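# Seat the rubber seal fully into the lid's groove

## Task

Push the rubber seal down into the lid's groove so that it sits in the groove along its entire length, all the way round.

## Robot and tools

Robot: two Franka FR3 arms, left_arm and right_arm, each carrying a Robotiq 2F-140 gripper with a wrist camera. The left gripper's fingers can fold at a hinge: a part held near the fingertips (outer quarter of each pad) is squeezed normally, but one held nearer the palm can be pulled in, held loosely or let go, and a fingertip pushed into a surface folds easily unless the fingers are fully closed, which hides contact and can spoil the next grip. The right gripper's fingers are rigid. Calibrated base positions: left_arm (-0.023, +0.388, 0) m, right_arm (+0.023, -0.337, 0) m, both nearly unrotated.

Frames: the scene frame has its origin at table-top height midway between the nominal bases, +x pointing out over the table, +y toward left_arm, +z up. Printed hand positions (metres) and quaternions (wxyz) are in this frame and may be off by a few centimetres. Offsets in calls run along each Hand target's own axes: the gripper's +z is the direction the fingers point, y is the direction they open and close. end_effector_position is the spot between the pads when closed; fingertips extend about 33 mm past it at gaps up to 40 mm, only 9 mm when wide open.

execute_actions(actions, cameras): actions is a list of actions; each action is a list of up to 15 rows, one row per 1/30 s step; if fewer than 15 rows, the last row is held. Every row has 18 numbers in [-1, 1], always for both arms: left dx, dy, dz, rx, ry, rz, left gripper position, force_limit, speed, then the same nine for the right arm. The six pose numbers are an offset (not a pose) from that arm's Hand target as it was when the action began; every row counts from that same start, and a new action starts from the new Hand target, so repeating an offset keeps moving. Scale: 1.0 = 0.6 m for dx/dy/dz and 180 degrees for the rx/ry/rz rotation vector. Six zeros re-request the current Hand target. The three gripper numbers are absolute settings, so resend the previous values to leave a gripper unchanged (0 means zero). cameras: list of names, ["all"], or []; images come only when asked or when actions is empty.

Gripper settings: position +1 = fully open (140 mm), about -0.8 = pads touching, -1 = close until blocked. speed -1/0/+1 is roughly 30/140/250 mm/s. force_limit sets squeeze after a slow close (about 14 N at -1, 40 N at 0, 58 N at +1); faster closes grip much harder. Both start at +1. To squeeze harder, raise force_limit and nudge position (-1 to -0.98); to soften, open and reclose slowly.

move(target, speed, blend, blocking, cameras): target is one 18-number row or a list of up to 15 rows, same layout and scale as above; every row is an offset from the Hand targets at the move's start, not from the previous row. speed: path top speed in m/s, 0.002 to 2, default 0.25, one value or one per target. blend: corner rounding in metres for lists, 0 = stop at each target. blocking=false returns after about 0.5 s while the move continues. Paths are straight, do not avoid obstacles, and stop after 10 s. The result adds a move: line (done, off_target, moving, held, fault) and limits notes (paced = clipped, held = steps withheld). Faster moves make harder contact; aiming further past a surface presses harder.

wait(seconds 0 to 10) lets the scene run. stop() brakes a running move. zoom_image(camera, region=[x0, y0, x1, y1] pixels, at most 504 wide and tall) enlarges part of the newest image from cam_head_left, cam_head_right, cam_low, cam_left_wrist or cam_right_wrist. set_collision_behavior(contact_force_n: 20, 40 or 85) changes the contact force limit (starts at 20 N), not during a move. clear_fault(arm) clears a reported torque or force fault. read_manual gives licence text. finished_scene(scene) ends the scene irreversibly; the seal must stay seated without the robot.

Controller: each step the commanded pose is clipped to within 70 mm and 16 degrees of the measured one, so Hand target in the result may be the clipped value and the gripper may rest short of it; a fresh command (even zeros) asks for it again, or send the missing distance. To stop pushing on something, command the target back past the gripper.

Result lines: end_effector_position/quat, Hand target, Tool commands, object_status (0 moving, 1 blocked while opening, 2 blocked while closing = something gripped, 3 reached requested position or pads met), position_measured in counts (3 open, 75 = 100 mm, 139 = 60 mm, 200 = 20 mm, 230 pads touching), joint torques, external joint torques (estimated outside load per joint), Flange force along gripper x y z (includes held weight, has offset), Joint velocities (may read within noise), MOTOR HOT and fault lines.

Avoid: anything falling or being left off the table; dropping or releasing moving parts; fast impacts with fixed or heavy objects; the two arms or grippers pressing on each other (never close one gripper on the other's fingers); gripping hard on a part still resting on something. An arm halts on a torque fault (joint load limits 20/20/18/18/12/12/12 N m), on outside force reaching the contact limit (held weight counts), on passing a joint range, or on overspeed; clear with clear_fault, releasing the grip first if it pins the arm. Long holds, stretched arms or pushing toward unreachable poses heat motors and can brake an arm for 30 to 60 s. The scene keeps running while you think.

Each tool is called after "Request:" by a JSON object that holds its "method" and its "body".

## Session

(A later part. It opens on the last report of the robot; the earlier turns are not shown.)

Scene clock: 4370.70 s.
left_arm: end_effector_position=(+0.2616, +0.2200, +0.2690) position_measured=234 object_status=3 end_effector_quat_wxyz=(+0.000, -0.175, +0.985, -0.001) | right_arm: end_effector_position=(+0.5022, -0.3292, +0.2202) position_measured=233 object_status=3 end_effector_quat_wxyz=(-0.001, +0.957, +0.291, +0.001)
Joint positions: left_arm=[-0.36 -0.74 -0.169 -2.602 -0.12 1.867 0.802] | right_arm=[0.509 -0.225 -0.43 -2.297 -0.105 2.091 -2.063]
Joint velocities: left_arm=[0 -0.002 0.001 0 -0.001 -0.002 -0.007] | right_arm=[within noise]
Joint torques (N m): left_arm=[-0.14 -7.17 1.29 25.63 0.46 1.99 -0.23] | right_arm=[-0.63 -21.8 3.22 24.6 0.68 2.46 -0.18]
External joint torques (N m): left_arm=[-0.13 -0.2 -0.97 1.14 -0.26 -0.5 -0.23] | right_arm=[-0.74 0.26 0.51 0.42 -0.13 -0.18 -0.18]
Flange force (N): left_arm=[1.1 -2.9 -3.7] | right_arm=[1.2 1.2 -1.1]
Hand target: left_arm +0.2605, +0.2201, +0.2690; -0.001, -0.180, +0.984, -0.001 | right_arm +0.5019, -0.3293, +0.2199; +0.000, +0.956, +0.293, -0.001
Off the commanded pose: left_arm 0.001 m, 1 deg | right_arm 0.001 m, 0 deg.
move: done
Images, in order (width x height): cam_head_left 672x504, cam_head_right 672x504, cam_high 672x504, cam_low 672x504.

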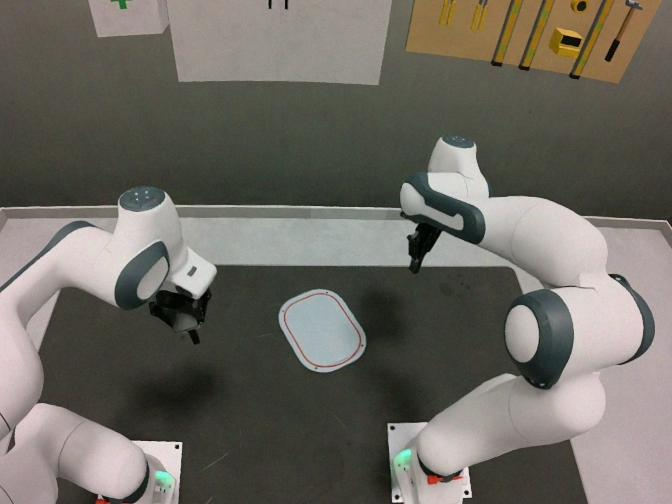

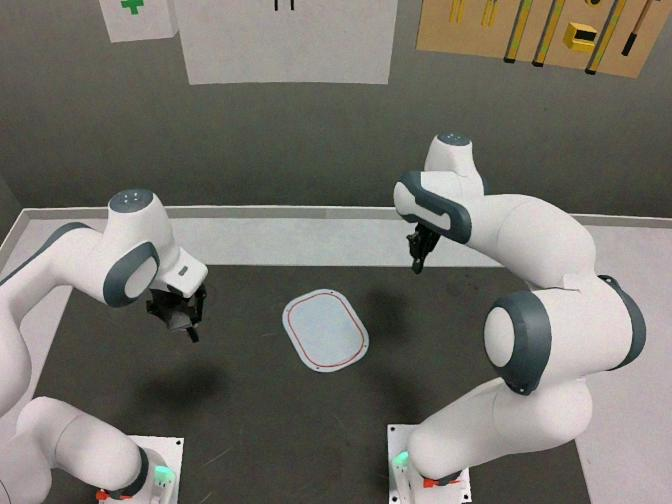

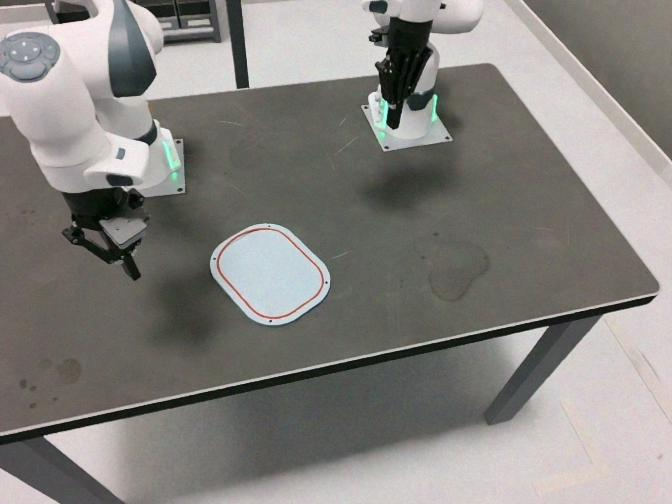

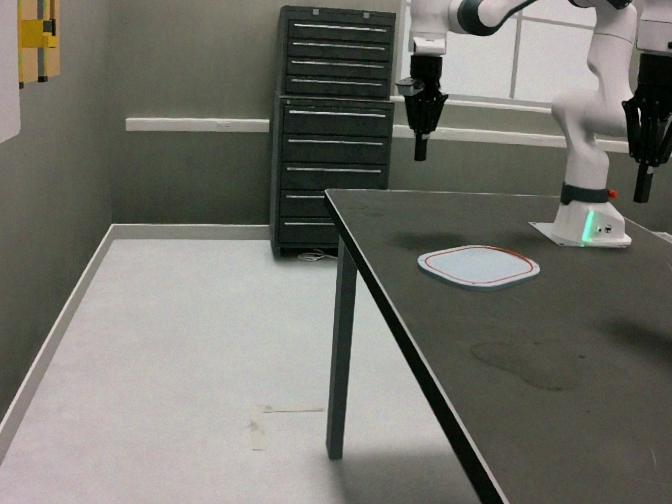

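Request:
{"method": "zoom_image", "body": {"camera": "cam_high", "region": [195, 210, 345, 335]}}

Request:
{"method": "zoom_image", "body": {"camera": "cam_head_left", "region": [265, 280, 380, 380]}}

Scaled by 3.360 from the camera's 672x504 image, which has a finer 960x720 frame.

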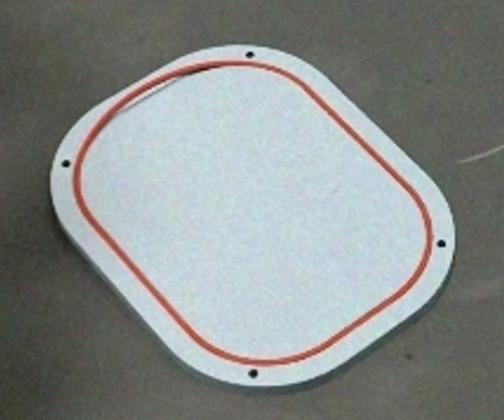

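Scaled by 4.383 from the camera's 672x504 image, which has a finer 960x720 frame.

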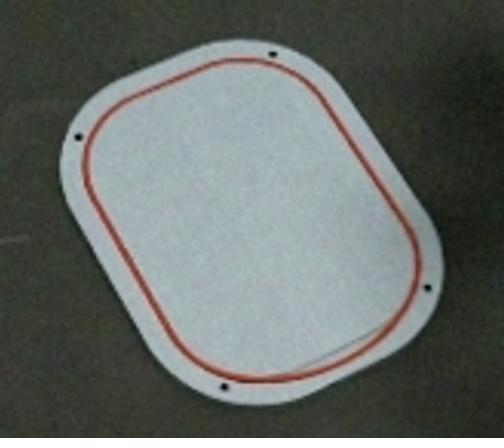

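Request:
{"method": "move", "body": {"target": [0, 0, 0, 0, 0, 0, -1, -1, 0, -0.0627, -0.4515, 0.0665, 0, 0, 0.5504, -1, -1, 0], "speed": 0.2, "cameras": ["cam_right_wrist", "cam_high"]}}

Scene clock: 4423.37 s.
left_arm: end_effector_position=(+0.2616, +0.2200, +0.2689) position_measured=234 object_status=3 end_effector_quat_wxyz=(+0.000, -0.176, +0.984, +0.000) | right_arm: end_effector_position=(+0.3189, -0.1268, +0.1796) position_measured=233 object_status=3 end_effector_quat_wxyz=(+0.001, +0.846, -0.533, +0.000)
Joint positions: left_arm=[-0.36 -0.74 -0.169 -2.602 -0.12 1.867 0.8] | right_arm=[0.017 -0.642 0.628 -2.682 0.418 2.096 -0.164]
Joint velocities: left_arm=[within noise] | right_arm=[0.001 -0.001 0.001 -0.001 0.001 0 0.006]
Joint torques (N m): left_arm=[-0.32 -7.17 1.44 25.61 0.51 2.02 -0.22] | right_arm=[-0.93 -6.57 -7.89 23 0.82 2.44 0.26]
External joint torques (N m): left_arm=[-0.36 -0.29 -0.85 1.19 -0.21 -0.46 -0.22] | right_arm=[-0.93 -0.48 1.06 0.42 0.16 -0.17 0.26]
Flange force (N): left_arm=[1.2 -2.6 -3.8] | right_arm=[-1.7 -2.0 -0.5]
Hand target: left_arm +0.2605, +0.2201, +0.2690; -0.001, -0.180, +0.984, -0.001 | right_arm +0.3187, -0.1261, +0.1802; +0.000, +0.844, -0.537, -0.001
Off the commanded pose: left_arm 0.001 m, 0 deg | right_arm 0.001 m, 0 deg.
move: done
camera_calibration:
cam_right_wrist: T_world_to_cam=[[-0.895088, -0.445762, -0.0106707, 0.242358], [-0.424196, 0.843921, 0.328412, 0.192547], [-0.137388, 0.298484, -0.944474, 0.394368], [0, 0, 0, 1]] pos_world=[0.352791, -0.172174, 0.311822]
Images, in order (width x height): cam_high 672x504, cam_right_wrist 672x504.

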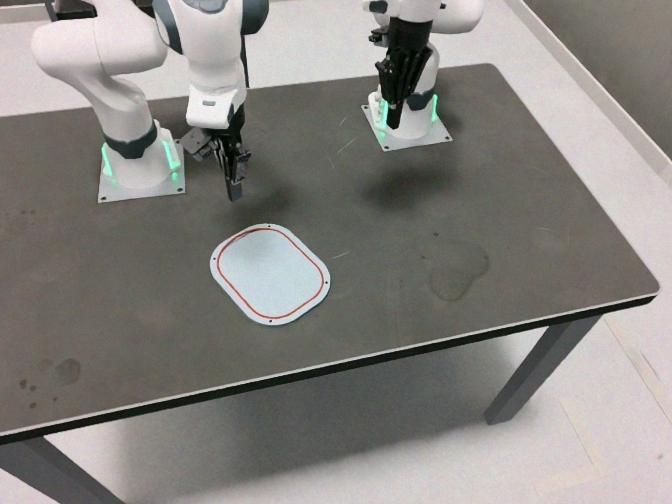

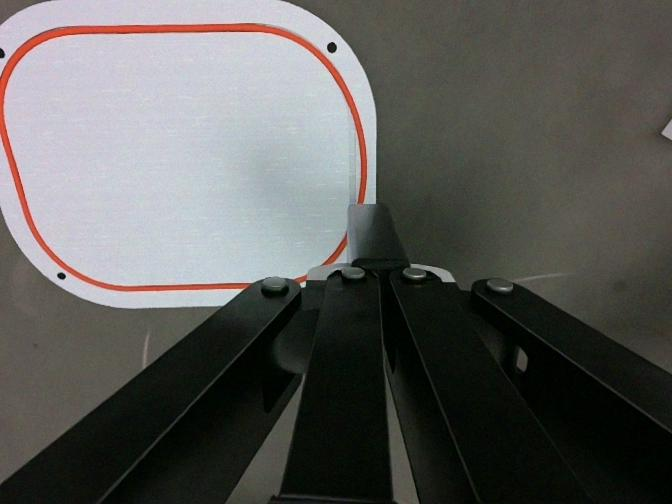

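Request:
{"method": "zoom_image", "body": {"camera": "cam_right_wrist", "region": [240, 10, 440, 290]}}

Scaled by 1.800 from the camera's 672x504 image, which has a finer 960x720 frame.

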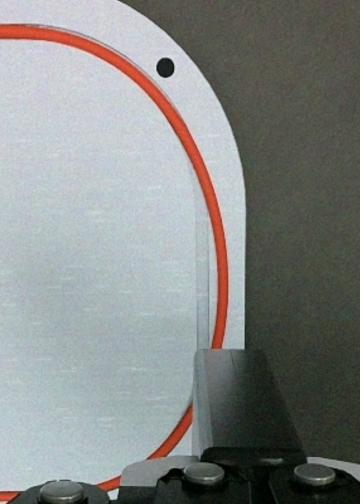

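Request:
{"method": "move", "body": {"target": [0, 0, 0, 0, 0, 0, -1, -1, 0, -0.0077, 0.007, 0.167, 0, 0, -0.0131, -1, -1, 0], "speed": 0.1, "cameras": ["cam_right_wrist"]}}

Scene clock: 4489.20 s.
left_arm: end_effector_position=(+0.2616, +0.2200, +0.2689) position_measured=234 object_status=3 end_effector_quat_wxyz=(+0.000, -0.176, +0.984, +0.000) | right_arm: end_effector_position=(+0.3123, -0.1234, +0.0804) position_measured=233 object_status=3 end_effector_quat_wxyz=(+0.000, +0.854, -0.521, -0.001)
Joint positions: left_arm=[-0.36 -0.74 -0.169 -2.602 -0.12 1.867 0.8] | right_arm=[-0.008 -0.423 0.764 -2.81 0.459 2.441 -0.17]
Joint velocities: left_arm=[within noise] | right_arm=[0 0 0 0 0.001 0.003 -0.003]
Joint torques (N m): left_arm=[-0.35 -7.14 1.44 25.62 0.49 2.04 -0.22] | right_arm=[-0.76 -8.27 -5.66 19.41 0.36 2.86 -0.1]
External joint torques (N m): left_arm=[-0.34 -0.2 -0.78 1.22 -0.22 -0.44 -0.22] | right_arm=[-0.68 0.61 0.91 -0.13 -0.13 0.27 -0.1]
Flange force (N): left_arm=[0.9 -2.8 -3.8] | right_arm=[-0.4 -5.3 5.4]
Hand target: left_arm +0.2605, +0.2201, +0.2690; -0.001, -0.180, +0.984, -0.001 | right_arm +0.3128, -0.1237, +0.0801; +0.000, +0.855, -0.519, -0.001
Off the commanded pose: left_arm 0.001 m, 0 deg | right_arm 0.001 m, 0 deg.
move: done
camera_calibration:
cam_right_wrist: T_world_to_cam=[[-0.881204, -0.472624, -0.010293, 0.229285], [-0.448994, 0.829936, 0.331074, 0.225358], [-0.147931, 0.296365, -0.943549, 0.301799], [0, 0, 0, 1]] pos_world=[0.347877, -0.16811, 0.212512]
Images, in order (width x height): cam_right_wrist 672x504.

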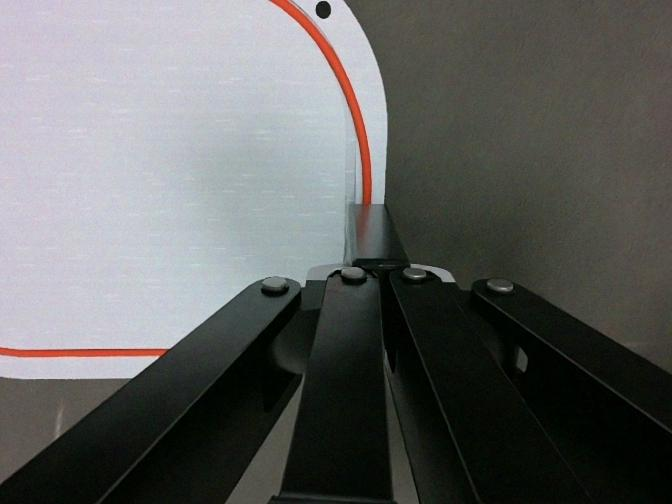

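Request:
{"method": "zoom_image", "body": {"camera": "cam_right_wrist", "region": [290, 0, 450, 230]}}

Scaled by 2.191 from the camera's 672x504 image, which has a finer 960x720 frame.

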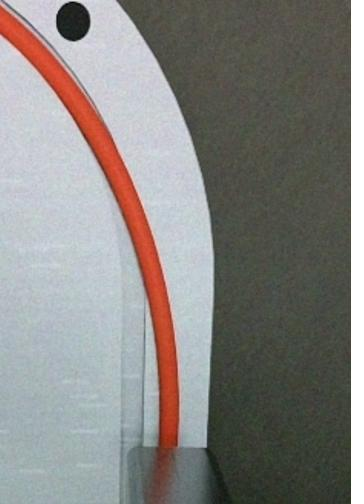

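Request:
{"method": "move", "body": {"target": [[0, 0, 0, 0, 0, 0, -1, -1, 0, 0, -0.036, 0.0443, 0, 0, 0, -1, -1, 0], [0, 0, 0, 0, 0, 0, -1, -1, 0, 0, -0.036, 0.0530, 0, 0, 0, -1, -1, 0]], "speed": [0.06, 0.006], "cameras": ["cam_right_wrist"]}}

Scene clock: 4533.40 s.
left_arm: end_effector_position=(+0.2616, +0.2200, +0.2689) position_measured=234 object_status=3 end_effector_quat_wxyz=(+0.000, -0.176, +0.984, +0.000) | right_arm: end_effector_position=(+0.3314, -0.1132, +0.0489) position_measured=233 object_status=3 end_effector_quat_wxyz=(+0.000, +0.855, -0.518, -0.002)
Joint positions: left_arm=[-0.36 -0.74 -0.169 -2.602 -0.12 1.867 0.8] | right_arm=[-0.152 -0.245 0.89 -2.768 0.366 2.58 -0.115]
Joint velocities: left_arm=[within noise] | right_arm=[-0.002 -0.001 0.003 0 0 0 0.004]
Joint torques (N m): left_arm=[-0.35 -7.18 1.47 25.6 0.5 2.03 -0.2] | right_arm=[-1.64 -9.23 -3.73 17.12 0.08 3.16 0.31]
External joint torques (N m): left_arm=[-0.31 -0.23 -0.73 1.2 -0.22 -0.44 -0.2] | right_arm=[-1.61 1.38 0.8 -1.25 -0.33 0.57 0.31]
Flange force (N): left_arm=[0.9 -2.6 -3.8] | right_arm=[-0.1 -10.3 15.4]
Hand target: left_arm +0.2605, +0.2201, +0.2690; -0.001, -0.180, +0.984, -0.001 | right_arm +0.3320, -0.1137, +0.0482; +0.000, +0.855, -0.519, -0.001
Off the commanded pose: left_arm 0.001 m, 0 deg | right_arm 0.001 m, 0 deg.
move: done
camera_calibration:
cam_right_wrist: T_world_to_cam=[[-0.878327, -0.477959, -0.0098363, 0.24901], [-0.453792, 0.827091, 0.331654, 0.237105], [-0.150381, 0.295764, -0.94335, 0.272536], [0, 0, 0, 1]] pos_world=[0.367293, -0.157697, 0.18091]
Images, in order (width x height): cam_right_wrist 672x504.

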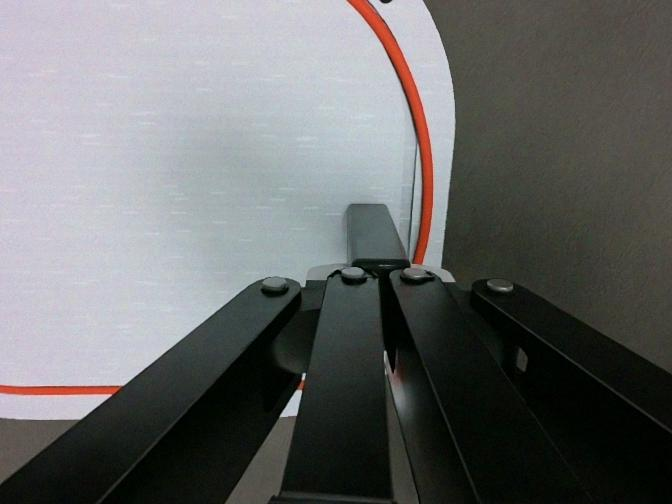

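Request:
{"method": "execute_actions", "body": {"actions": [[[0,0,0,0,0,0,-1,-1,0, 0,0,-0.00133,0,0,0,-1,-1,0]],[[0,0,0,0,0,0,-1,-1,0, 0,0,-0.00133,0,0,0,-1,-1,0]],[[0,0,0,0,0,0,-1,-1,0, 0,0,-0.00133,0,0,0,-1,-1,0]],[[0,0,0,0,0,0,-1,-1,0, 0,0,-0.00133,0,0,0,-1,-1,0]],[[0,0,0,0,0,0,-1,-1,0, 0,0,-0.00133,0,0,0,-1,-1,0]]]}}

Scene clock: 4548.33 s.
left_arm: end_effector_position=(+0.2616, +0.2200, +0.2689) position_measured=234 object_status=3 end_effector_quat_wxyz=(+0.000, -0.176, +0.984, +0.000) | right_arm: end_effector_position=(+0.3322, -0.1143, +0.0517) position_measured=233 object_status=3 end_effector_quat_wxyz=(+0.000, +0.854, -0.520, +0.000)
Joint positions: left_arm=[-0.36 -0.74 -0.169 -2.602 -0.12 1.867 0.8] | right_arm=[-0.142 -0.256 0.879 -2.768 0.369 2.571 -0.115]
Joint torques (N m): left_arm=[-0.39 -7.1 1.45 25.62 0.49 2.03 -0.21] | right_arm=[-0.26 -11.1 -4.41 18.55 0.4 2.44 -0.02]
External joint torques (N m): left_arm=[-0.42 -0.2 -0.84 1.24 -0.23 -0.45 -0.21] | right_arm=[-0.29 -0.36 0.23 -0.05 0 -0.17 -0.02]
External joint torques at the end of the 1st action: left_arm=[-0.35 -0.3 -0.77 1.22 -0.21 -0.44 -0.2] | right_arm=[-1.17 -0.28 0.66 -0.56 -0.23 0.31 0.17]
External joint torques at the end of the 2nd action: left_arm=[-0.27 -0.33 -0.77 1.25 -0.2 -0.45 -0.19] | right_arm=[-0.59 -0.5 0.3 -0.39 -0.14 -0.15 0.05]
External joint torques at the end of the 3rd action: left_arm=[-0.31 -0.19 -0.83 1.24 -0.22 -0.45 -0.21] | right_arm=[-0.07 -0.55 0.16 -0.31 0.07 -0.16 0.03]
External joint torques at the end of the 4th action: left_arm=[-0.3 -0.27 -0.75 1.23 -0.22 -0.45 -0.22] | right_arm=[0.82 -0.46 0.79 -0.2 0.04 -0.21 0]
Flange force (N): left_arm=[1.0 -3.0 -3.9] | right_arm=[0.0 0.2 -1.0]
Flange force at the end of the 1st action (N): left_arm=[1.1 -2.5 -3.9] | right_arm=[-0.1 -4.0 5.6]
Flange force at the end of the 2nd action (N): left_arm=[1.0 -2.5 -4.0] | right_arm=[0.2 -0.3 0.1]
Flange force at the end of the 3rd action (N): left_arm=[0.8 -2.9 -3.9] | right_arm=[-0.1 2.6 -2.3]
Flange force at the end of the 4th action (N): left_arm=[1.0 -2.6 -3.9] | right_arm=[-1.9 3.7 -2.8]
Hand target: left_arm +0.2605, +0.2201, +0.2690; -0.001, -0.180, +0.984, -0.001 | right_arm +0.3320, -0.1137, +0.0522; +0.000, +0.855, -0.519, -0.001
Off the commanded pose: left_arm 0.001 m, 0 deg | right_arm 0.001 m, 0 deg.

Request:
{"method": "move", "body": {"target": [[0,0,0,0,0,0,-1,-1,0, 0,0,-0.013,0,0,0,-1,-1,0], [0,0,0,0,0,0,-1,-1,0, 0.0195,0.0395,-0.013,0,0,0,-0.45,-1,0], [0,0,0,0,0,0,-1,-1,0, 0.0195,0.0395,-0.0022,0,0,0,-0.45,-1,0], [0,0,0,0,0,0,-1,-1,0, 0.0195,0.0395,0.004,0,0,0,-0.45,-1,0]], "speed": [0.05, 0.06, 0.03, 0.006], "cameras": ["cam_right_wrist"]}}

Scene clock: 4572.37 s.
left_arm: end_effector_position=(+0.2616, +0.2200, +0.2689) position_measured=234 object_status=3 end_effector_quat_wxyz=(+0.000, -0.176, +0.984, +0.000) | right_arm: end_effector_position=(+0.3163, -0.1342, +0.0506) position_measured=186 object_status=3 end_effector_quat_wxyz=(+0.000, +0.855, -0.519, -0.001)
Joint positions: left_arm=[-0.36 -0.74 -0.169 -2.602 -0.12 1.867 0.8] | right_arm=[-0.057 -0.322 0.796 -2.84 0.434 2.567 -0.181]
Joint velocities: left_arm=[within noise] | right_arm=[-0.003 0 0.001 0 0.001 0.004 0]
Joint torques (N m): left_arm=[-0.32 -7.15 1.46 25.61 0.49 2.01 -0.19] | right_arm=[-1.04 -9.69 -4.12 17.65 0.14 2.8 0.16]
External joint torques (N m): left_arm=[-0.32 -0.16 -0.77 1.15 -0.23 -0.47 -0.19] | right_arm=[-1.03 0.6 0.97 -0.7 -0.27 0.18 0.16]
Flange force (N): left_arm=[0.8 -2.7 -3.7] | right_arm=[-0.3 -5.9 7.6]
Hand target: left_arm +0.2605, +0.2201, +0.2690; -0.001, -0.180, +0.984, -0.001 | right_arm +0.3163, -0.1350, +0.0498; +0.000, +0.855, -0.519, -0.001
Off the commanded pose: left_arm 0.001 m, 0 deg | right_arm 0.001 m, 0 deg.
move: done
camera_calibration:
cam_right_wrist: T_world_to_cam=[[-0.879418, -0.475914, -0.0113855, 0.226396], [-0.452296, 0.827837, 0.331834, 0.246662], [-0.148499, 0.296971, -0.943269, 0.277633], [0, 0, 0, 1]] pos_world=[0.351889, -0.1789, 0.18261]
Images, in order (width x height): cam_right_wrist 672x504.

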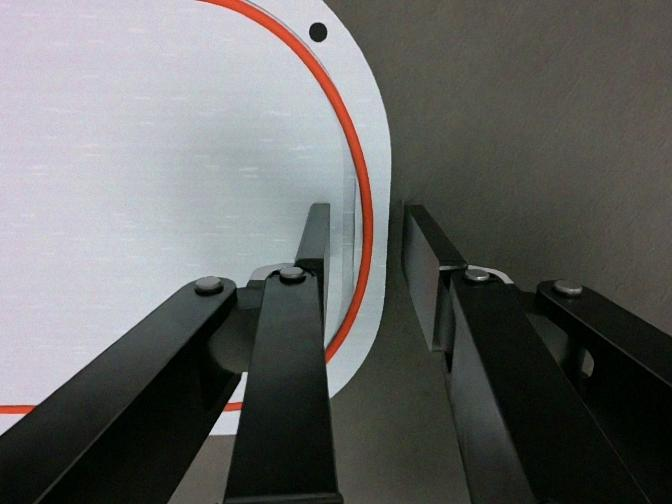

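Request:
{"method": "execute_actions", "body": {"actions": [[[0,0,0,0,0,0,-1,-1,0, 0,0,0,0,0,0,-1,-1,-1]], [[0,0,0,0,0,0,-1,-1,0, 0,0,0,0,0,0,-1,-1,-1]], [[0,0,0,0,0,0,-1,-1,0, 0,0,0,0,0,0,-1,-1,-1]]], "cameras": ["cam_right_wrist"]}}

Scene clock: 4583.23 s.
left_arm: end_effector_position=(+0.2616, +0.2200, +0.2689) position_measured=234 object_status=3 end_effector_quat_wxyz=(+0.000, -0.176, +0.984, +0.000) | right_arm: end_effector_position=(+0.3165, -0.1343, +0.0505) position_measured=225 object_status=2 end_effector_quat_wxyz=(+0.000, +0.855, -0.519, -0.001)
Joint positions: left_arm=[-0.36 -0.74 -0.169 -2.602 -0.12 1.867 0.8] | right_arm=[-0.059 -0.322 0.798 -2.84 0.434 2.568 -0.181]
Joint torques (N m): left_arm=[-0.31 -7.13 1.44 25.59 0.51 2.01 -0.22] | right_arm=[-0.95 -10.01 -4.01 17.69 0.3 2.8 0.08]
External joint torques (N m): left_arm=[-0.29 -0.2 -0.8 1.16 -0.21 -0.47 -0.22] | right_arm=[-1 0.23 1.03 -0.63 -0.11 0.19 0.08]
External joint torques at the end of the 1st action: left_arm=[-0.27 -0.24 -0.77 1.28 -0.21 -0.44 -0.18] | right_arm=[-0.89 0.32 1.58 -0.7 -0.13 0.19 0.15]
External joint torques at the end of the 2nd action: left_arm=[-0.31 -0.29 -0.82 1.22 -0.22 -0.46 -0.2] | right_arm=[-0.88 0.2 1.24 -0.69 -0.12 0.19 0.14]
Flange force (N): left_arm=[0.9 -2.7 -3.8] | right_arm=[-0.4 -4.2 5.9]
Flange force at the end of the 1st action (N): left_arm=[0.7 -2.7 -4.0] | right_arm=[-1.6 -5.0 7.2]
Flange force at the end of the 2nd action (N): left_arm=[1.1 -2.6 -3.9] | right_arm=[-1.0 -4.0 6.1]
Hand target: left_arm +0.2605, +0.2201, +0.2690; -0.001, -0.180, +0.984, -0.001 | right_arm +0.3163, -0.1350, +0.0498; +0.000, +0.855, -0.519, -0.001
Off the commanded pose: left_arm 0.001 m, 0 deg | right_arm 0.001 m, 0 deg.
camera_calibration:
cam_right_wrist: T_world_to_cam=[[-0.879328, -0.476073, -0.0116632, 0.226474], [-0.452633, 0.827921, 0.331164, 0.246997], [-0.148002, 0.296481, -0.943501, 0.277336], [0, 0, 0, 1]] pos_world=[0.351991, -0.1789, 0.182512]
Images, in order (width x height): cam_right_wrist 672x504.

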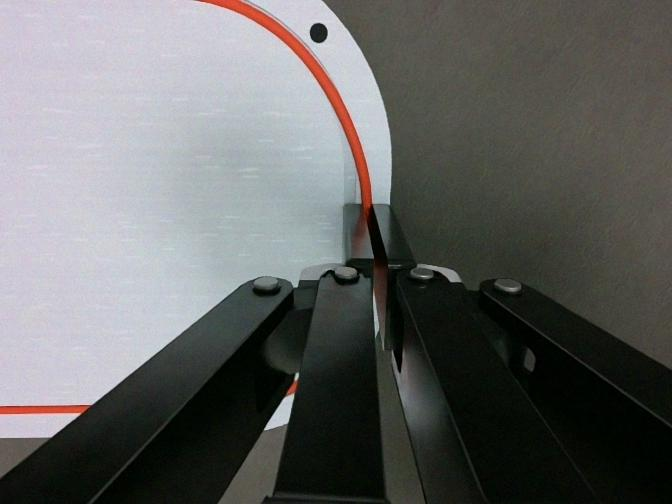

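Request:
{"method": "move", "body": {"target": [[0,0,0,0,0,0,-1,-1,0, 0,-0.0133,0,0,0,0,-1,-1,-1], [0,0,0,0,0,0,-1,-1,0, 0,-0.0133,0.0014,0,0,0,-1,-1,-1]], "speed": [0.015, 0.006], "cameras": ["cam_right_wrist"]}}

Scene clock: 4597.43 s.
left_arm: end_effector_position=(+0.2616, +0.2200, +0.2689) position_measured=234 object_status=3 end_effector_quat_wxyz=(+0.000, -0.176, +0.984, +0.000) | right_arm: end_effector_position=(+0.3225, -0.1315, +0.0500) position_measured=225 object_status=2 end_effector_quat_wxyz=(+0.001, +0.855, -0.518, -0.001)
Joint positions: left_arm=[-0.36 -0.74 -0.169 -2.602 -0.12 1.867 0.8] | right_arm=[-0.096 -0.3 0.824 -2.818 0.414 2.569 -0.173]
Joint torques (N m): left_arm=[-0.37 -7.1 1.46 25.63 0.5 2.03 -0.22] | right_arm=[-1.68 -8.04 -2.81 17.2 0.32 3.63 0.27]
External joint torques (N m): left_arm=[-0.35 -0.12 -0.78 1.22 -0.21 -0.45 -0.22] | right_arm=[-1.71 2.37 2.12 -1.09 -0.08 1.04 0.27]
Flange force (N): left_arm=[0.7 -3.0 -3.8] | right_arm=[-1.6 -14.9 22.0]
Hand target: left_arm +0.2605, +0.2201, +0.2690; -0.001, -0.180, +0.984, -0.001 | right_arm +0.3234, -0.1313, +0.0490; +0.000, +0.855, -0.519, -0.001
Off the commanded pose: left_arm 0.001 m, 0 deg | right_arm 0.001 m, 0 deg.
move: done
camera_calibration:
cam_right_wrist: T_world_to_cam=[[-0.878298, -0.478038, -0.00853261, 0.232377], [-0.453679, 0.827645, 0.330421, 0.247967], [-0.150892, 0.294079, -0.943795, 0.277671], [0, 0, 0, 1]] pos_world=[0.358492, -0.175801, 0.182114]
Images, in order (width x height): cam_right_wrist 672x504.

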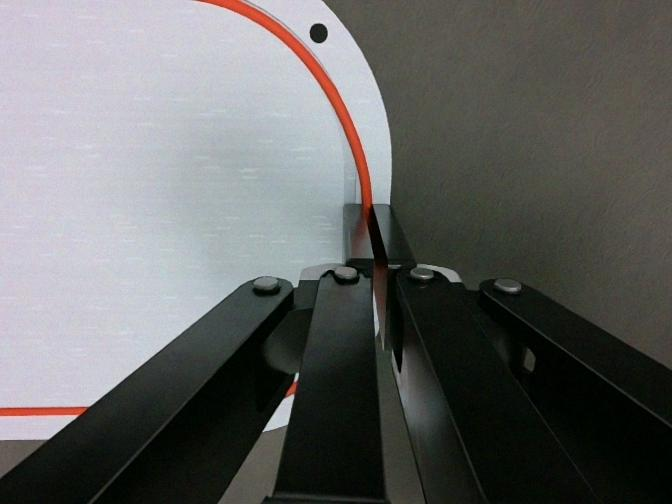

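Request:
{"method": "move", "body": {"target": [[-0.335,-0.5415,0.2817,0,0,0.469,-1,-1,0, 0,0,-0.0017,0,0,0,-1,-1,-1]], "speed": 0.2, "cameras": ["cam_left_wrist", "cam_right_wrist", "cam_high"]}}

Scene clock: 4652.53 s.
left_arm: end_effector_position=(+0.5630, -0.0139, +0.1007) position_measured=234 object_status=3 end_effector_quat_wxyz=(+0.001, +0.524, +0.852, -0.002) | right_arm: end_effector_position=(+0.3226, -0.1315, +0.0500) position_measured=225 object_status=2 end_effector_quat_wxyz=(+0.001, +0.855, -0.518, -0.001)
Joint positions: left_arm=[-0.435 0.628 -0.25 -1.491 0.165 2.1 1.984] | right_arm=[-0.097 -0.3 0.826 -2.818 0.414 2.568 -0.173]
Joint velocities: left_arm=[-0.001 -0.001 0.001 0.001 0 -0.001 0.006] | right_arm=[within noise]
Joint torques (N m): left_arm=[-0.18 -50.13 -4.86 25.51 1.28 1.98 0.27] | right_arm=[-1.25 -9.61 -4.32 17.62 0.21 3.27 0.18]
External joint torques (N m): left_arm=[-0.19 -0.29 -0.85 1.85 0.54 -0.46 0.27] | right_arm=[-1.24 0.72 0.66 -0.71 -0.2 0.67 0.18]
Flange force (N): left_arm=[-9.5 5.1 -2.7] | right_arm=[0.4 -6.8 10.2]
Hand target: left_arm +0.5632, -0.0130, +0.0999; +0.000, +0.528, +0.849, -0.001 | right_arm +0.3234, -0.1313, +0.0500; +0.000, +0.855, -0.519, -0.001
Off the commanded pose: left_arm 0.001 m, 1 deg | right_arm 0.001 m, 0 deg.
move: done
camera_calibration:
cam_left_wrist: T_world_to_cam=[[0.900959, 0.433866, 0.00581642, -0.493176], [0.404995, -0.845666, 0.347604, -0.273116], [0.155732, -0.310821, -0.937623, 0.147216], [0, 0, 0, 1]] pos_world=[0.532015, 0.0287652, 0.235837]
cam_right_wrist: T_world_to_cam=[[-0.87814, -0.478331, -0.00839579, 0.232292], [-0.453988, 0.827658, 0.329964, 0.248081], [-0.150883, 0.293566, -0.943956, 0.27758], [0, 0, 0, 1]] pos_world=[0.358493, -0.175701, 0.182115]
Images, in order (width x height): cam_high 672x504, cam_left_wrist 672x504, cam_right_wrist 672x504.

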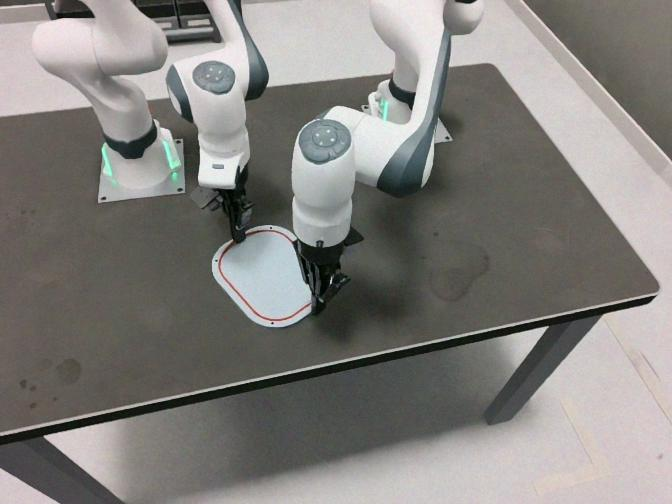

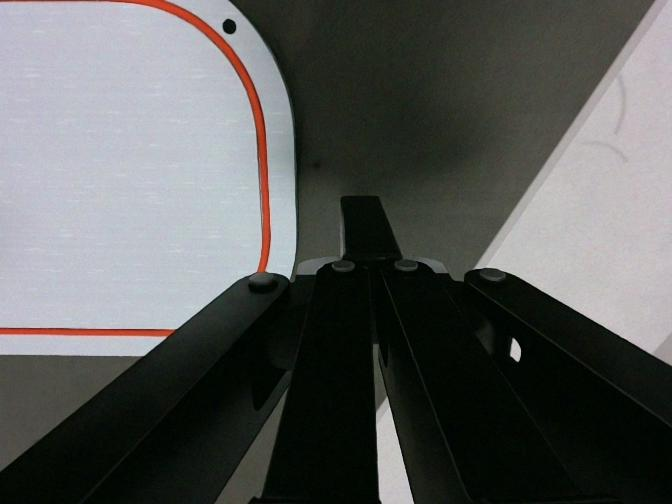

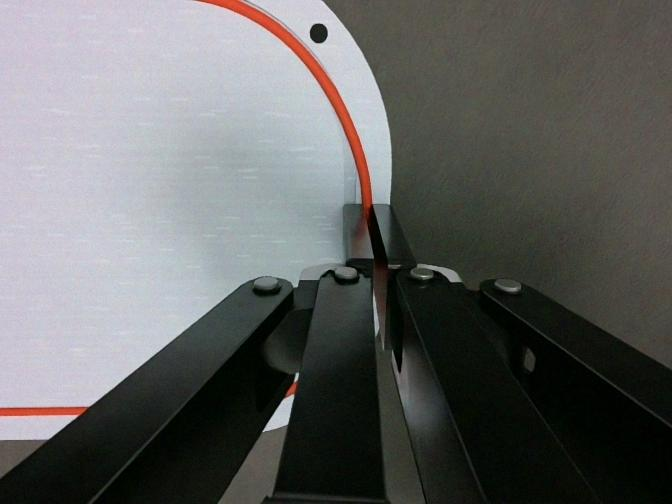

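Request:
{"method": "move", "body": {"target": [[0,0,0.0965,0,0,0,-1,-1,0, 0,0,0,0,0,0,-1,-1,-1],[0,-0.0292,0.0965,0,0,0,-1,-1,0, 0,0,0,0,0,0,-1,-1,-1],[0,-0.0342,0.0965,0,0,0,-1,-1,0, 0,0,0,0,0,0,-1,-1,-1]], "speed": [0.1, 0.04, 0.01], "cameras": ["cam_left_wrist", "cam_right_wrist"]}}

Scene clock: 4668.40 s.
left_arm: end_effector_position=(+0.5442, -0.0207, +0.0400) position_measured=234 object_status=3 end_effector_quat_wxyz=(-0.003, +0.531, +0.847, -0.001) | right_arm: end_effector_position=(+0.3226, -0.1315, +0.0500) position_measured=225 object_status=2 end_effector_quat_wxyz=(+0.001, +0.855, -0.518, -0.001)
Joint positions: left_arm=[-0.46 0.678 -0.237 -1.57 0.184 2.221 1.964] | right_arm=[-0.097 -0.3 0.826 -2.818 0.414 2.568 -0.173]
Joint velocities: left_arm=[0.001 -0.001 0.001 -0.001 0 0.003 -0.005] | right_arm=[within noise]
Joint torques (N m): left_arm=[-0.83 -51.36 -4.41 23.93 0.56 2.28 -0.24] | right_arm=[-1.24 -9.64 -4.33 17.59 0.22 3.27 0.11]
External joint torques (N m): left_arm=[-0.8 -1.51 -0.23 1.28 -0.11 -0.13 -0.24] | right_arm=[-1.26 0.67 0.62 -0.69 -0.18 0.68 0.11]
Flange force (N): left_arm=[-3.3 0.2 -2.7] | right_arm=[0.6 -6.5 9.9]
Hand target: left_arm +0.5447, -0.0221, +0.0421; +0.000, +0.528, +0.849, -0.001 | right_arm +0.3234, -0.1313, +0.0500; +0.000, +0.855, -0.519, -0.001
Off the commanded pose: left_arm 0.003 m, 1 deg | right_arm 0.001 m, 0 deg.
move: done
camera_calibration:
cam_left_wrist: T_world_to_cam=[[0.9085, 0.41787, 0.00364397, -0.477226], [0.391751, -0.854685, 0.340653, -0.242894], [0.145463, -0.308056, -0.940182, 0.0968499], [0, 0, 0, 1]] pos_world=[0.514625, 0.0216561, 0.175538]
cam_right_wrist: T_world_to_cam=[[-0.87814, -0.478331, -0.00839579, 0.232292], [-0.453988, 0.827658, 0.329964, 0.248081], [-0.150883, 0.293566, -0.943956, 0.27758], [0, 0, 0, 1]] pos_world=[0.358493, -0.175701, 0.182115]
Images, in order (width x height): cam_left_wrist 672x504, cam_right_wrist 672x504.

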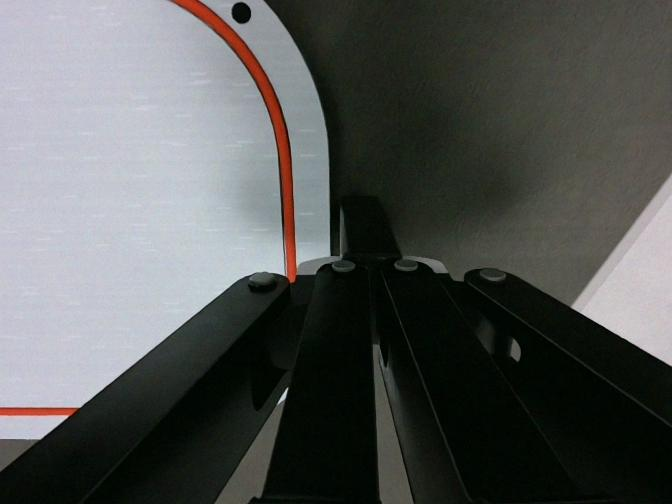

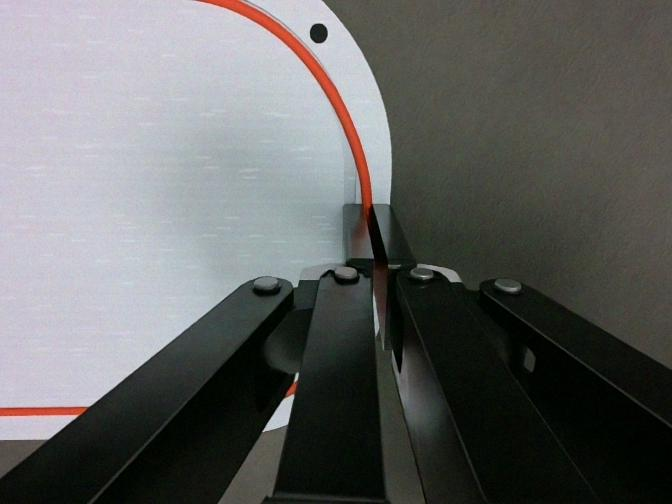

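Request:
{"method": "move", "body": {"target": [0,-0.0092,0,0,0,0,-1,-1,0, 0,0,0,0,0,0,-1,-1,-1], "speed": 0.01, "cameras": ["cam_left_wrist", "cam_right_wrist"]}}

Scene clock: 4678.67 s.
left_arm: end_effector_position=(+0.5405, -0.0219, +0.0400) position_measured=234 object_status=3 end_effector_quat_wxyz=(-0.002, +0.531, +0.848, +0.000) | right_arm: end_effector_position=(+0.3226, -0.1315, +0.0500) position_measured=225 object_status=2 end_effector_quat_wxyz=(+0.001, +0.855, -0.518, -0.001)
Joint positions: left_arm=[-0.464 0.671 -0.237 -1.584 0.184 2.227 1.956] | right_arm=[-0.097 -0.3 0.826 -2.818 0.414 2.568 -0.173]
Joint velocities: left_arm=[-0.002 -0.002 0 -0.003 0 0.002 -0.006] | right_arm=[within noise]
Joint torques (N m): left_arm=[-1.46 -51.34 -5.15 23.78 0.46 2.17 -0.24] | right_arm=[-1.18 -9.63 -4.33 17.59 0.24 3.28 0.16]
External joint torques (N m): left_arm=[-1.26 -1.73 -0.88 1.23 -0.21 -0.23 -0.24] | right_arm=[-1.2 0.73 0.63 -0.71 -0.17 0.69 0.16]
Flange force (N): left_arm=[-3.0 -0.7 -3.3] | right_arm=[0.4 -6.5 10.1]
Hand target: left_arm +0.5397, -0.0246, +0.0421; +0.000, +0.528, +0.849, -0.001 | right_arm +0.3234, -0.1313, +0.0500; +0.000, +0.855, -0.519, -0.001
Off the commanded pose: left_arm 0.004 m, 0 deg | right_arm 0.001 m, 0 deg.
move: off_target (left_arm)
camera_calibration:
cam_left_wrist: T_world_to_cam=[[0.907663, 0.419673, 0.00477052, -0.472853], [0.393097, -0.854057, 0.340679, -0.243108], [0.147048, -0.307346, -0.940168, 0.0961105], [0, 0, 0, 1]] pos_world=[0.510623, 0.0203544, 0.175438]
cam_right_wrist: T_world_to_cam=[[-0.87814, -0.478331, -0.00839579, 0.232292], [-0.453988, 0.827658, 0.329964, 0.248081], [-0.150883, 0.293566, -0.943956, 0.27758], [0, 0, 0, 1]] pos_world=[0.358493, -0.175701, 0.182115]
Images, in order (width x height): cam_left_wrist 672x504, cam_right_wrist 672x504.

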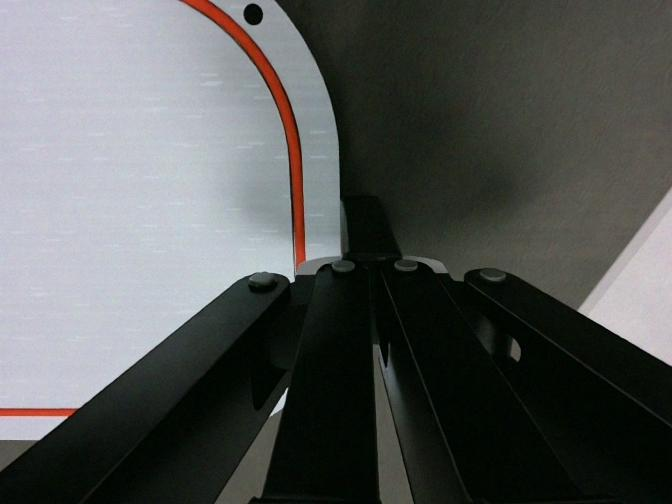

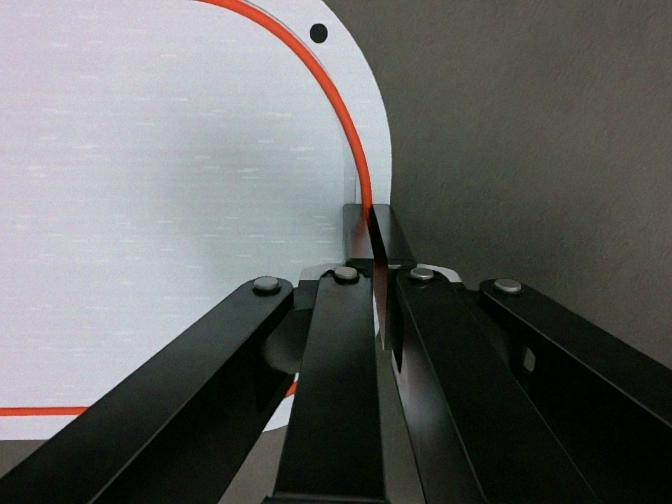

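Request:
{"method": "move", "body": {"target": [0,0,0,0,0,0,-1,-1,0, 0,-0.014,-0.0005,0,0,0,-1,-1,-1], "speed": 0.012, "cameras": ["cam_left_wrist", "cam_right_wrist"]}}

Scene clock: 4687.93 s.
left_arm: end_effector_position=(+0.5434, -0.0193, +0.0400) position_measured=234 object_status=3 end_effector_quat_wxyz=(-0.001, +0.528, +0.849, +0.001) | right_arm: end_effector_position=(+0.3265, -0.1296, +0.0498) position_measured=225 object_status=2 end_effector_quat_wxyz=(+0.005, +0.855, -0.518, -0.004)
Joint positions: left_arm=[-0.464 0.67 -0.232 -1.584 0.184 2.231 1.955] | right_arm=[-0.13 -0.281 0.848 -2.797 0.395 2.559 -0.164]
Joint velocities: left_arm=[within noise] | right_arm=[-0.002 0.001 0 -0.001 -0.001 -0.001 0.004]
Joint torques (N m): left_arm=[-3.23 -51.44 -7.1 23.4 -0.22 1.87 -0.2] | right_arm=[-1.9 -7.95 -3.9 19.13 0.24 4.79 0.25]
External joint torques (N m): left_arm=[-3.04 -1.44 -2.92 0.67 -0.89 -0.56 -0.2] | right_arm=[-1.87 2.57 0.99 0.73 -0.18 2.21 0.25]
Flange force (N): left_arm=[-3.5 -3.3 -3.9] | right_arm=[-0.1 -20.9 25.1]
Hand target: left_arm +0.5397, -0.0246, +0.0421; +0.000, +0.528, +0.849, -0.001 | right_arm +0.3309, -0.1275, +0.0503; +0.000, +0.855, -0.519, -0.001
Off the commanded pose: left_arm 0.007 m, 0 deg | right_arm 0.005 m, 1 deg.
move: off_target (left_arm, right_arm)
camera_calibration:
cam_left_wrist: T_world_to_cam=[[0.905257, 0.424775, 0.00867566, -0.475373], [0.39655, -0.852083, 0.341617, -0.243988], [0.152503, -0.305811, -0.939799, 0.0935963], [0, 0, 0, 1]] pos_world=[0.512814, 0.0226511, 0.175436]
cam_right_wrist: T_world_to_cam=[[-0.878083, -0.478508, 0.000958686, 0.236231], [-0.451249, 0.828724, 0.331046, 0.247545], [-0.159203, 0.290254, -0.943614, 0.279758], [0, 0, 0, 1]] pos_world=[0.363673, -0.173309, 0.181808]
Images, in order (width x height): cam_left_wrist 672x504, cam_right_wrist 672x504.

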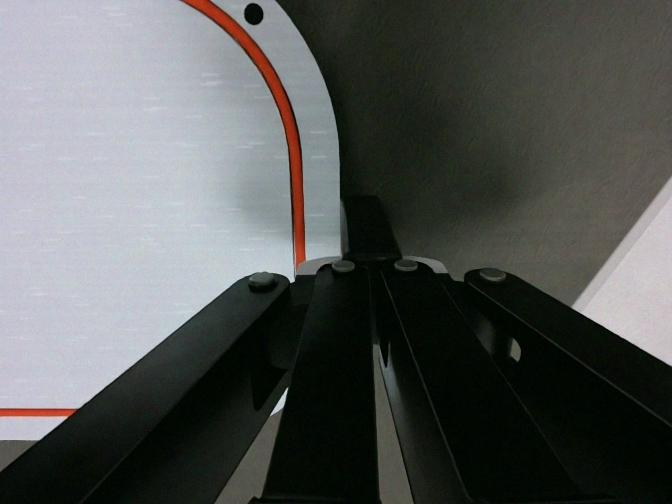

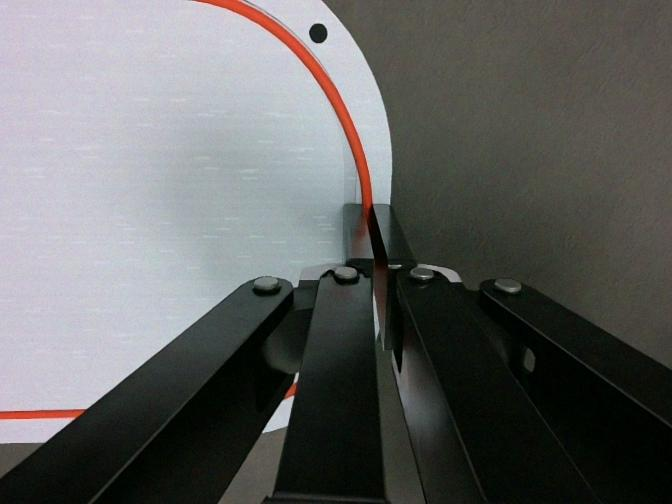

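Request:
{"method": "move", "body": {"target": [[0,0,0,0,0,0,-1,-1,0, 0,0.0085,0,0,0,0,-1,-1,-1],[0,0,0,0,0,0,-1,-1,0, 0,0.0085,-0.0025,0,0,0,-1,-1,-1]], "speed": 0.02, "cameras": ["cam_left_wrist", "cam_right_wrist"]}}

Scene clock: 4724.13 s.
left_arm: end_effector_position=(+0.5422, -0.0208, +0.0400) position_measured=234 object_status=3 end_effector_quat_wxyz=(-0.001, +0.529, +0.849, +0.001) | right_arm: end_effector_position=(+0.3271, -0.1297, +0.0518) position_measured=225 object_status=2 end_effector_quat_wxyz=(+0.000, +0.854, -0.520, +0.000)
Joint positions: left_arm=[-0.465 0.67 -0.233 -1.584 0.184 2.231 1.955] | right_arm=[-0.112 -0.296 0.836 -2.807 0.408 2.567 -0.165]
Joint torques (N m): left_arm=[-1.62 -51.43 -5.83 23.79 0.12 2.11 -0.17] | right_arm=[-0.07 -10.91 -4.92 18.05 0.49 2.53 -0.18]
External joint torques (N m): left_arm=[-1.61 -1.44 -1.76 1.03 -0.56 -0.32 -0.17] | right_arm=[-0.09 -0.54 0.06 -0.37 0.08 -0.07 -0.18]
Flange force (N): left_arm=[-3.2 -1.1 -3.3] | right_arm=[0.5 3.2 -2.3]
Hand target: left_arm +0.5397, -0.0246, +0.0421; +0.000, +0.528, +0.849, -0.001 | right_arm +0.3263, -0.1298, +0.0518; +0.000, +0.855, -0.519, -0.001
Off the commanded pose: left_arm 0.005 m, 0 deg | right_arm 0.001 m, 0 deg.
move: off_target (left_arm)
camera_calibration:
cam_left_wrist: T_world_to_cam=[[0.906274, 0.422616, 0.00789962, -0.474212], [0.394714, -0.852829, 0.341882, -0.24384], [0.151222, -0.306721, -0.93971, 0.0938867], [0, 0, 0, 1]] pos_world=[0.511815, 0.0212532, 0.175337]
cam_right_wrist: T_world_to_cam=[[-0.881023, -0.472922, -0.0119745, 0.238995], [-0.450039, 0.830054, 0.329356, 0.247038], [-0.14582, 0.295559, -0.94413, 0.278056], [0, 0, 0, 1]] pos_world=[0.362283, -0.174211, 0.184019]
Images, in order (width x height): cam_left_wrist 672x504, cam_right_wrist 672x504.

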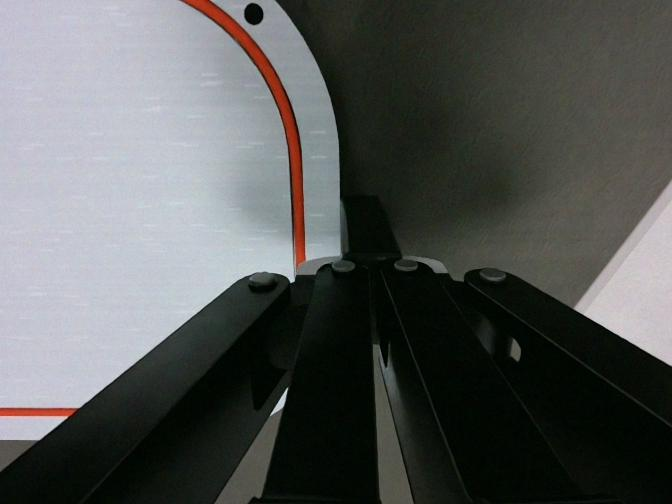

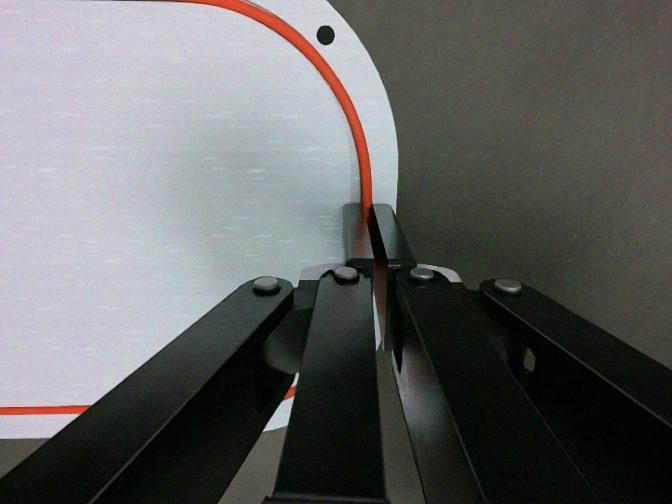

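Request:
{"method": "move", "body": {"target": [0,0,0,0,0,0,-1,-1,0, 0,-0.0095,0,0,0,0,-1,-1,-1], "speed": 0.012, "cameras": ["cam_left_wrist", "cam_right_wrist"]}}

Scene clock: 4729.73 s.
left_arm: end_effector_position=(+0.5422, -0.0208, +0.0400) position_measured=234 object_status=3 end_effector_quat_wxyz=(-0.001, +0.529, +0.849, +0.001) | right_arm: end_effector_position=(+0.3306, -0.1275, +0.0517) position_measured=225 object_status=2 end_effector_quat_wxyz=(+0.000, +0.855, -0.518, -0.001)
Joint positions: left_arm=[-0.465 0.67 -0.233 -1.584 0.184 2.231 1.955] | right_arm=[-0.13 -0.281 0.846 -2.793 0.396 2.567 -0.164]
Joint torques (N m): left_arm=[-1.62 -51.41 -5.82 23.76 0.13 2.11 -0.18] | right_arm=[-0.72 -10.07 -3.95 18.76 0.04 2.71 0.21]
External joint torques (N m): left_arm=[-1.89 -1.67 -1.97 1.11 -0.55 -0.3 -0.18] | right_arm=[-0.67 0.44 0.94 0.32 -0.38 0.12 0.21]
Flange force (N): left_arm=[-3.3 -1.6 -3.7] | right_arm=[-1.3 -8.0 6.3]
Hand target: left_arm +0.5397, -0.0246, +0.0421; +0.000, +0.528, +0.849, -0.001 | right_arm +0.3314, -0.1272, +0.0518; +0.000, +0.855, -0.519, -0.001
Off the commanded pose: left_arm 0.005 m, 0 deg | right_arm 0.001 m, 0 deg.
move: off_target (left_arm)
camera_calibration:
cam_left_wrist: T_world_to_cam=[[0.906274, 0.422616, 0.00789962, -0.474212], [0.394714, -0.852829, 0.341882, -0.24384], [0.151222, -0.306721, -0.93971, 0.0938867], [0, 0, 0, 1]] pos_world=[0.511815, 0.0212532, 0.175337]
cam_right_wrist: T_world_to_cam=[[-0.878827, -0.477034, -0.0101102, 0.241802], [-0.453052, 0.827624, 0.331336, 0.247475], [-0.149691, 0.295767, -0.943459, 0.279041], [0, 0, 0, 1]] pos_world=[0.36639, -0.172, 0.183711]
Images, in order (width x height): cam_left_wrist 672x504, cam_right_wrist 672x504.

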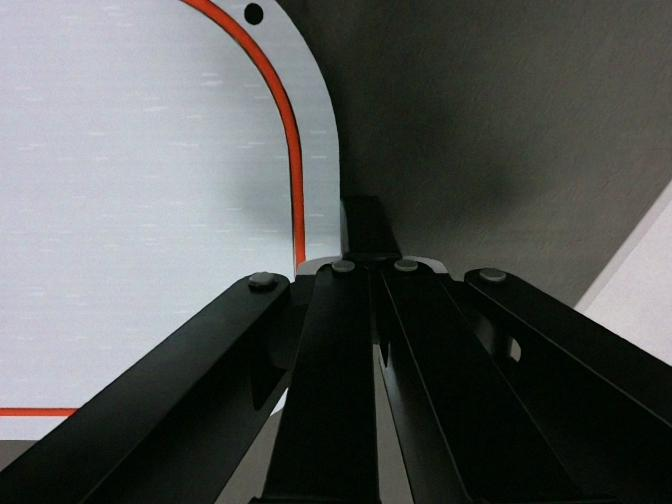

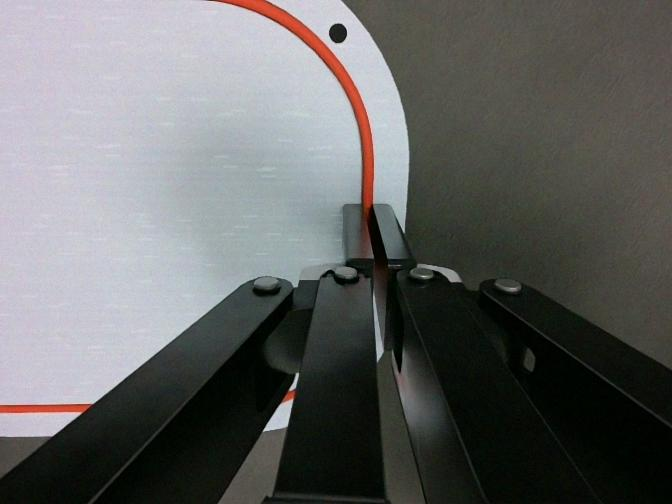

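Request:
{"method": "zoom_image", "body": {"camera": "cam_right_wrist", "region": [300, 60, 440, 230]}}

Scaled by 2.965 from the camera's 672x504 image, which has a finer 960x720 frame.

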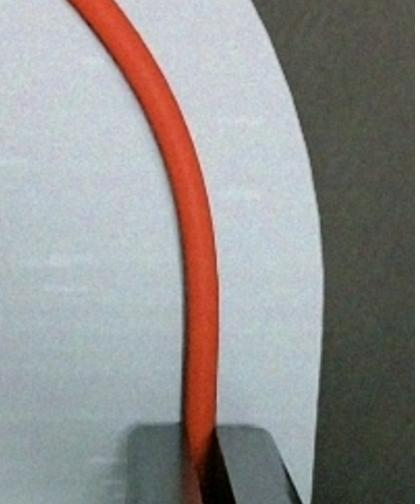

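Request:
{"method": "move", "body": {"target": [[0,0,0,0,0,0,-1,-1,0, 0,-0.0015,0,0,0,0,-1,-1,-1],[0,0,0,0,0,0,-1,-1,0, 0,-0.0015,0.0048,0,0,0,-1,-1,-1]], "speed": 0.008, "cameras": ["cam_right_wrist"]}}

Scene clock: 4748.73 s.
left_arm: end_effector_position=(+0.5422, -0.0208, +0.0400) position_measured=234 object_status=3 end_effector_quat_wxyz=(-0.001, +0.529, +0.849, +0.001) | right_arm: end_effector_position=(+0.3311, -0.1268, +0.0490) position_measured=225 object_status=2 end_effector_quat_wxyz=(+0.001, +0.855, -0.518, -0.002)
Joint positions: left_arm=[-0.465 0.67 -0.233 -1.584 0.184 2.231 1.955] | right_arm=[-0.148 -0.269 0.865 -2.79 0.392 2.575 -0.162]
Joint torques (N m): left_arm=[-1.6 -51.44 -5.82 23.74 0.12 2.11 -0.16] | right_arm=[-1.29 -9.99 -3.73 17.87 0.12 3.11 0.28]
External joint torques (N m): left_arm=[-1.51 -1.66 -1.71 1.09 -0.55 -0.31 -0.16] | right_arm=[-1.38 0.49 0.94 -0.5 -0.28 0.52 0.28]
Flange force (N): left_arm=[-2.8 -1.2 -3.7] | right_arm=[-0.4 -8.3 10.4]
Hand target: left_arm +0.5397, -0.0246, +0.0421; +0.000, +0.528, +0.849, -0.001 | right_arm +0.3322, -0.1268, +0.0489; +0.000, +0.855, -0.519, -0.001
Off the commanded pose: left_arm 0.005 m, 0 deg | right_arm 0.001 m, 0 deg.
move: off_target (left_arm)
camera_calibration:
cam_right_wrist: T_world_to_cam=[[-0.878519, -0.477632, -0.00851207, 0.242217], [-0.453085, 0.827459, 0.331702, 0.248024], [-0.151388, 0.295263, -0.943346, 0.276905], [0, 0, 0, 1]] pos_world=[0.367089, -0.171299, 0.181009]
Images, in order (width x height): cam_right_wrist 672x504.

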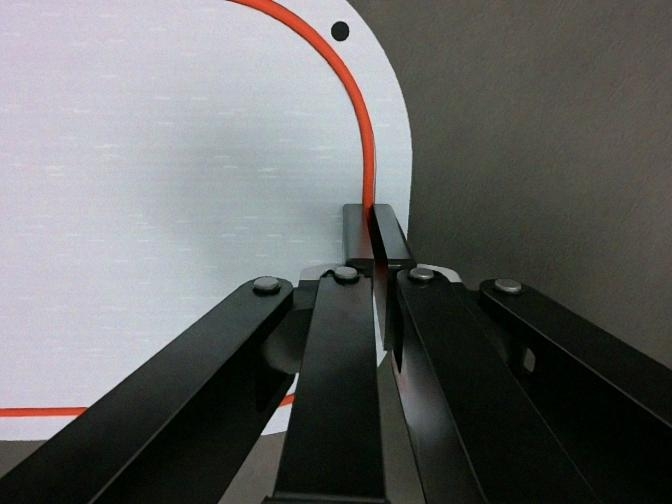

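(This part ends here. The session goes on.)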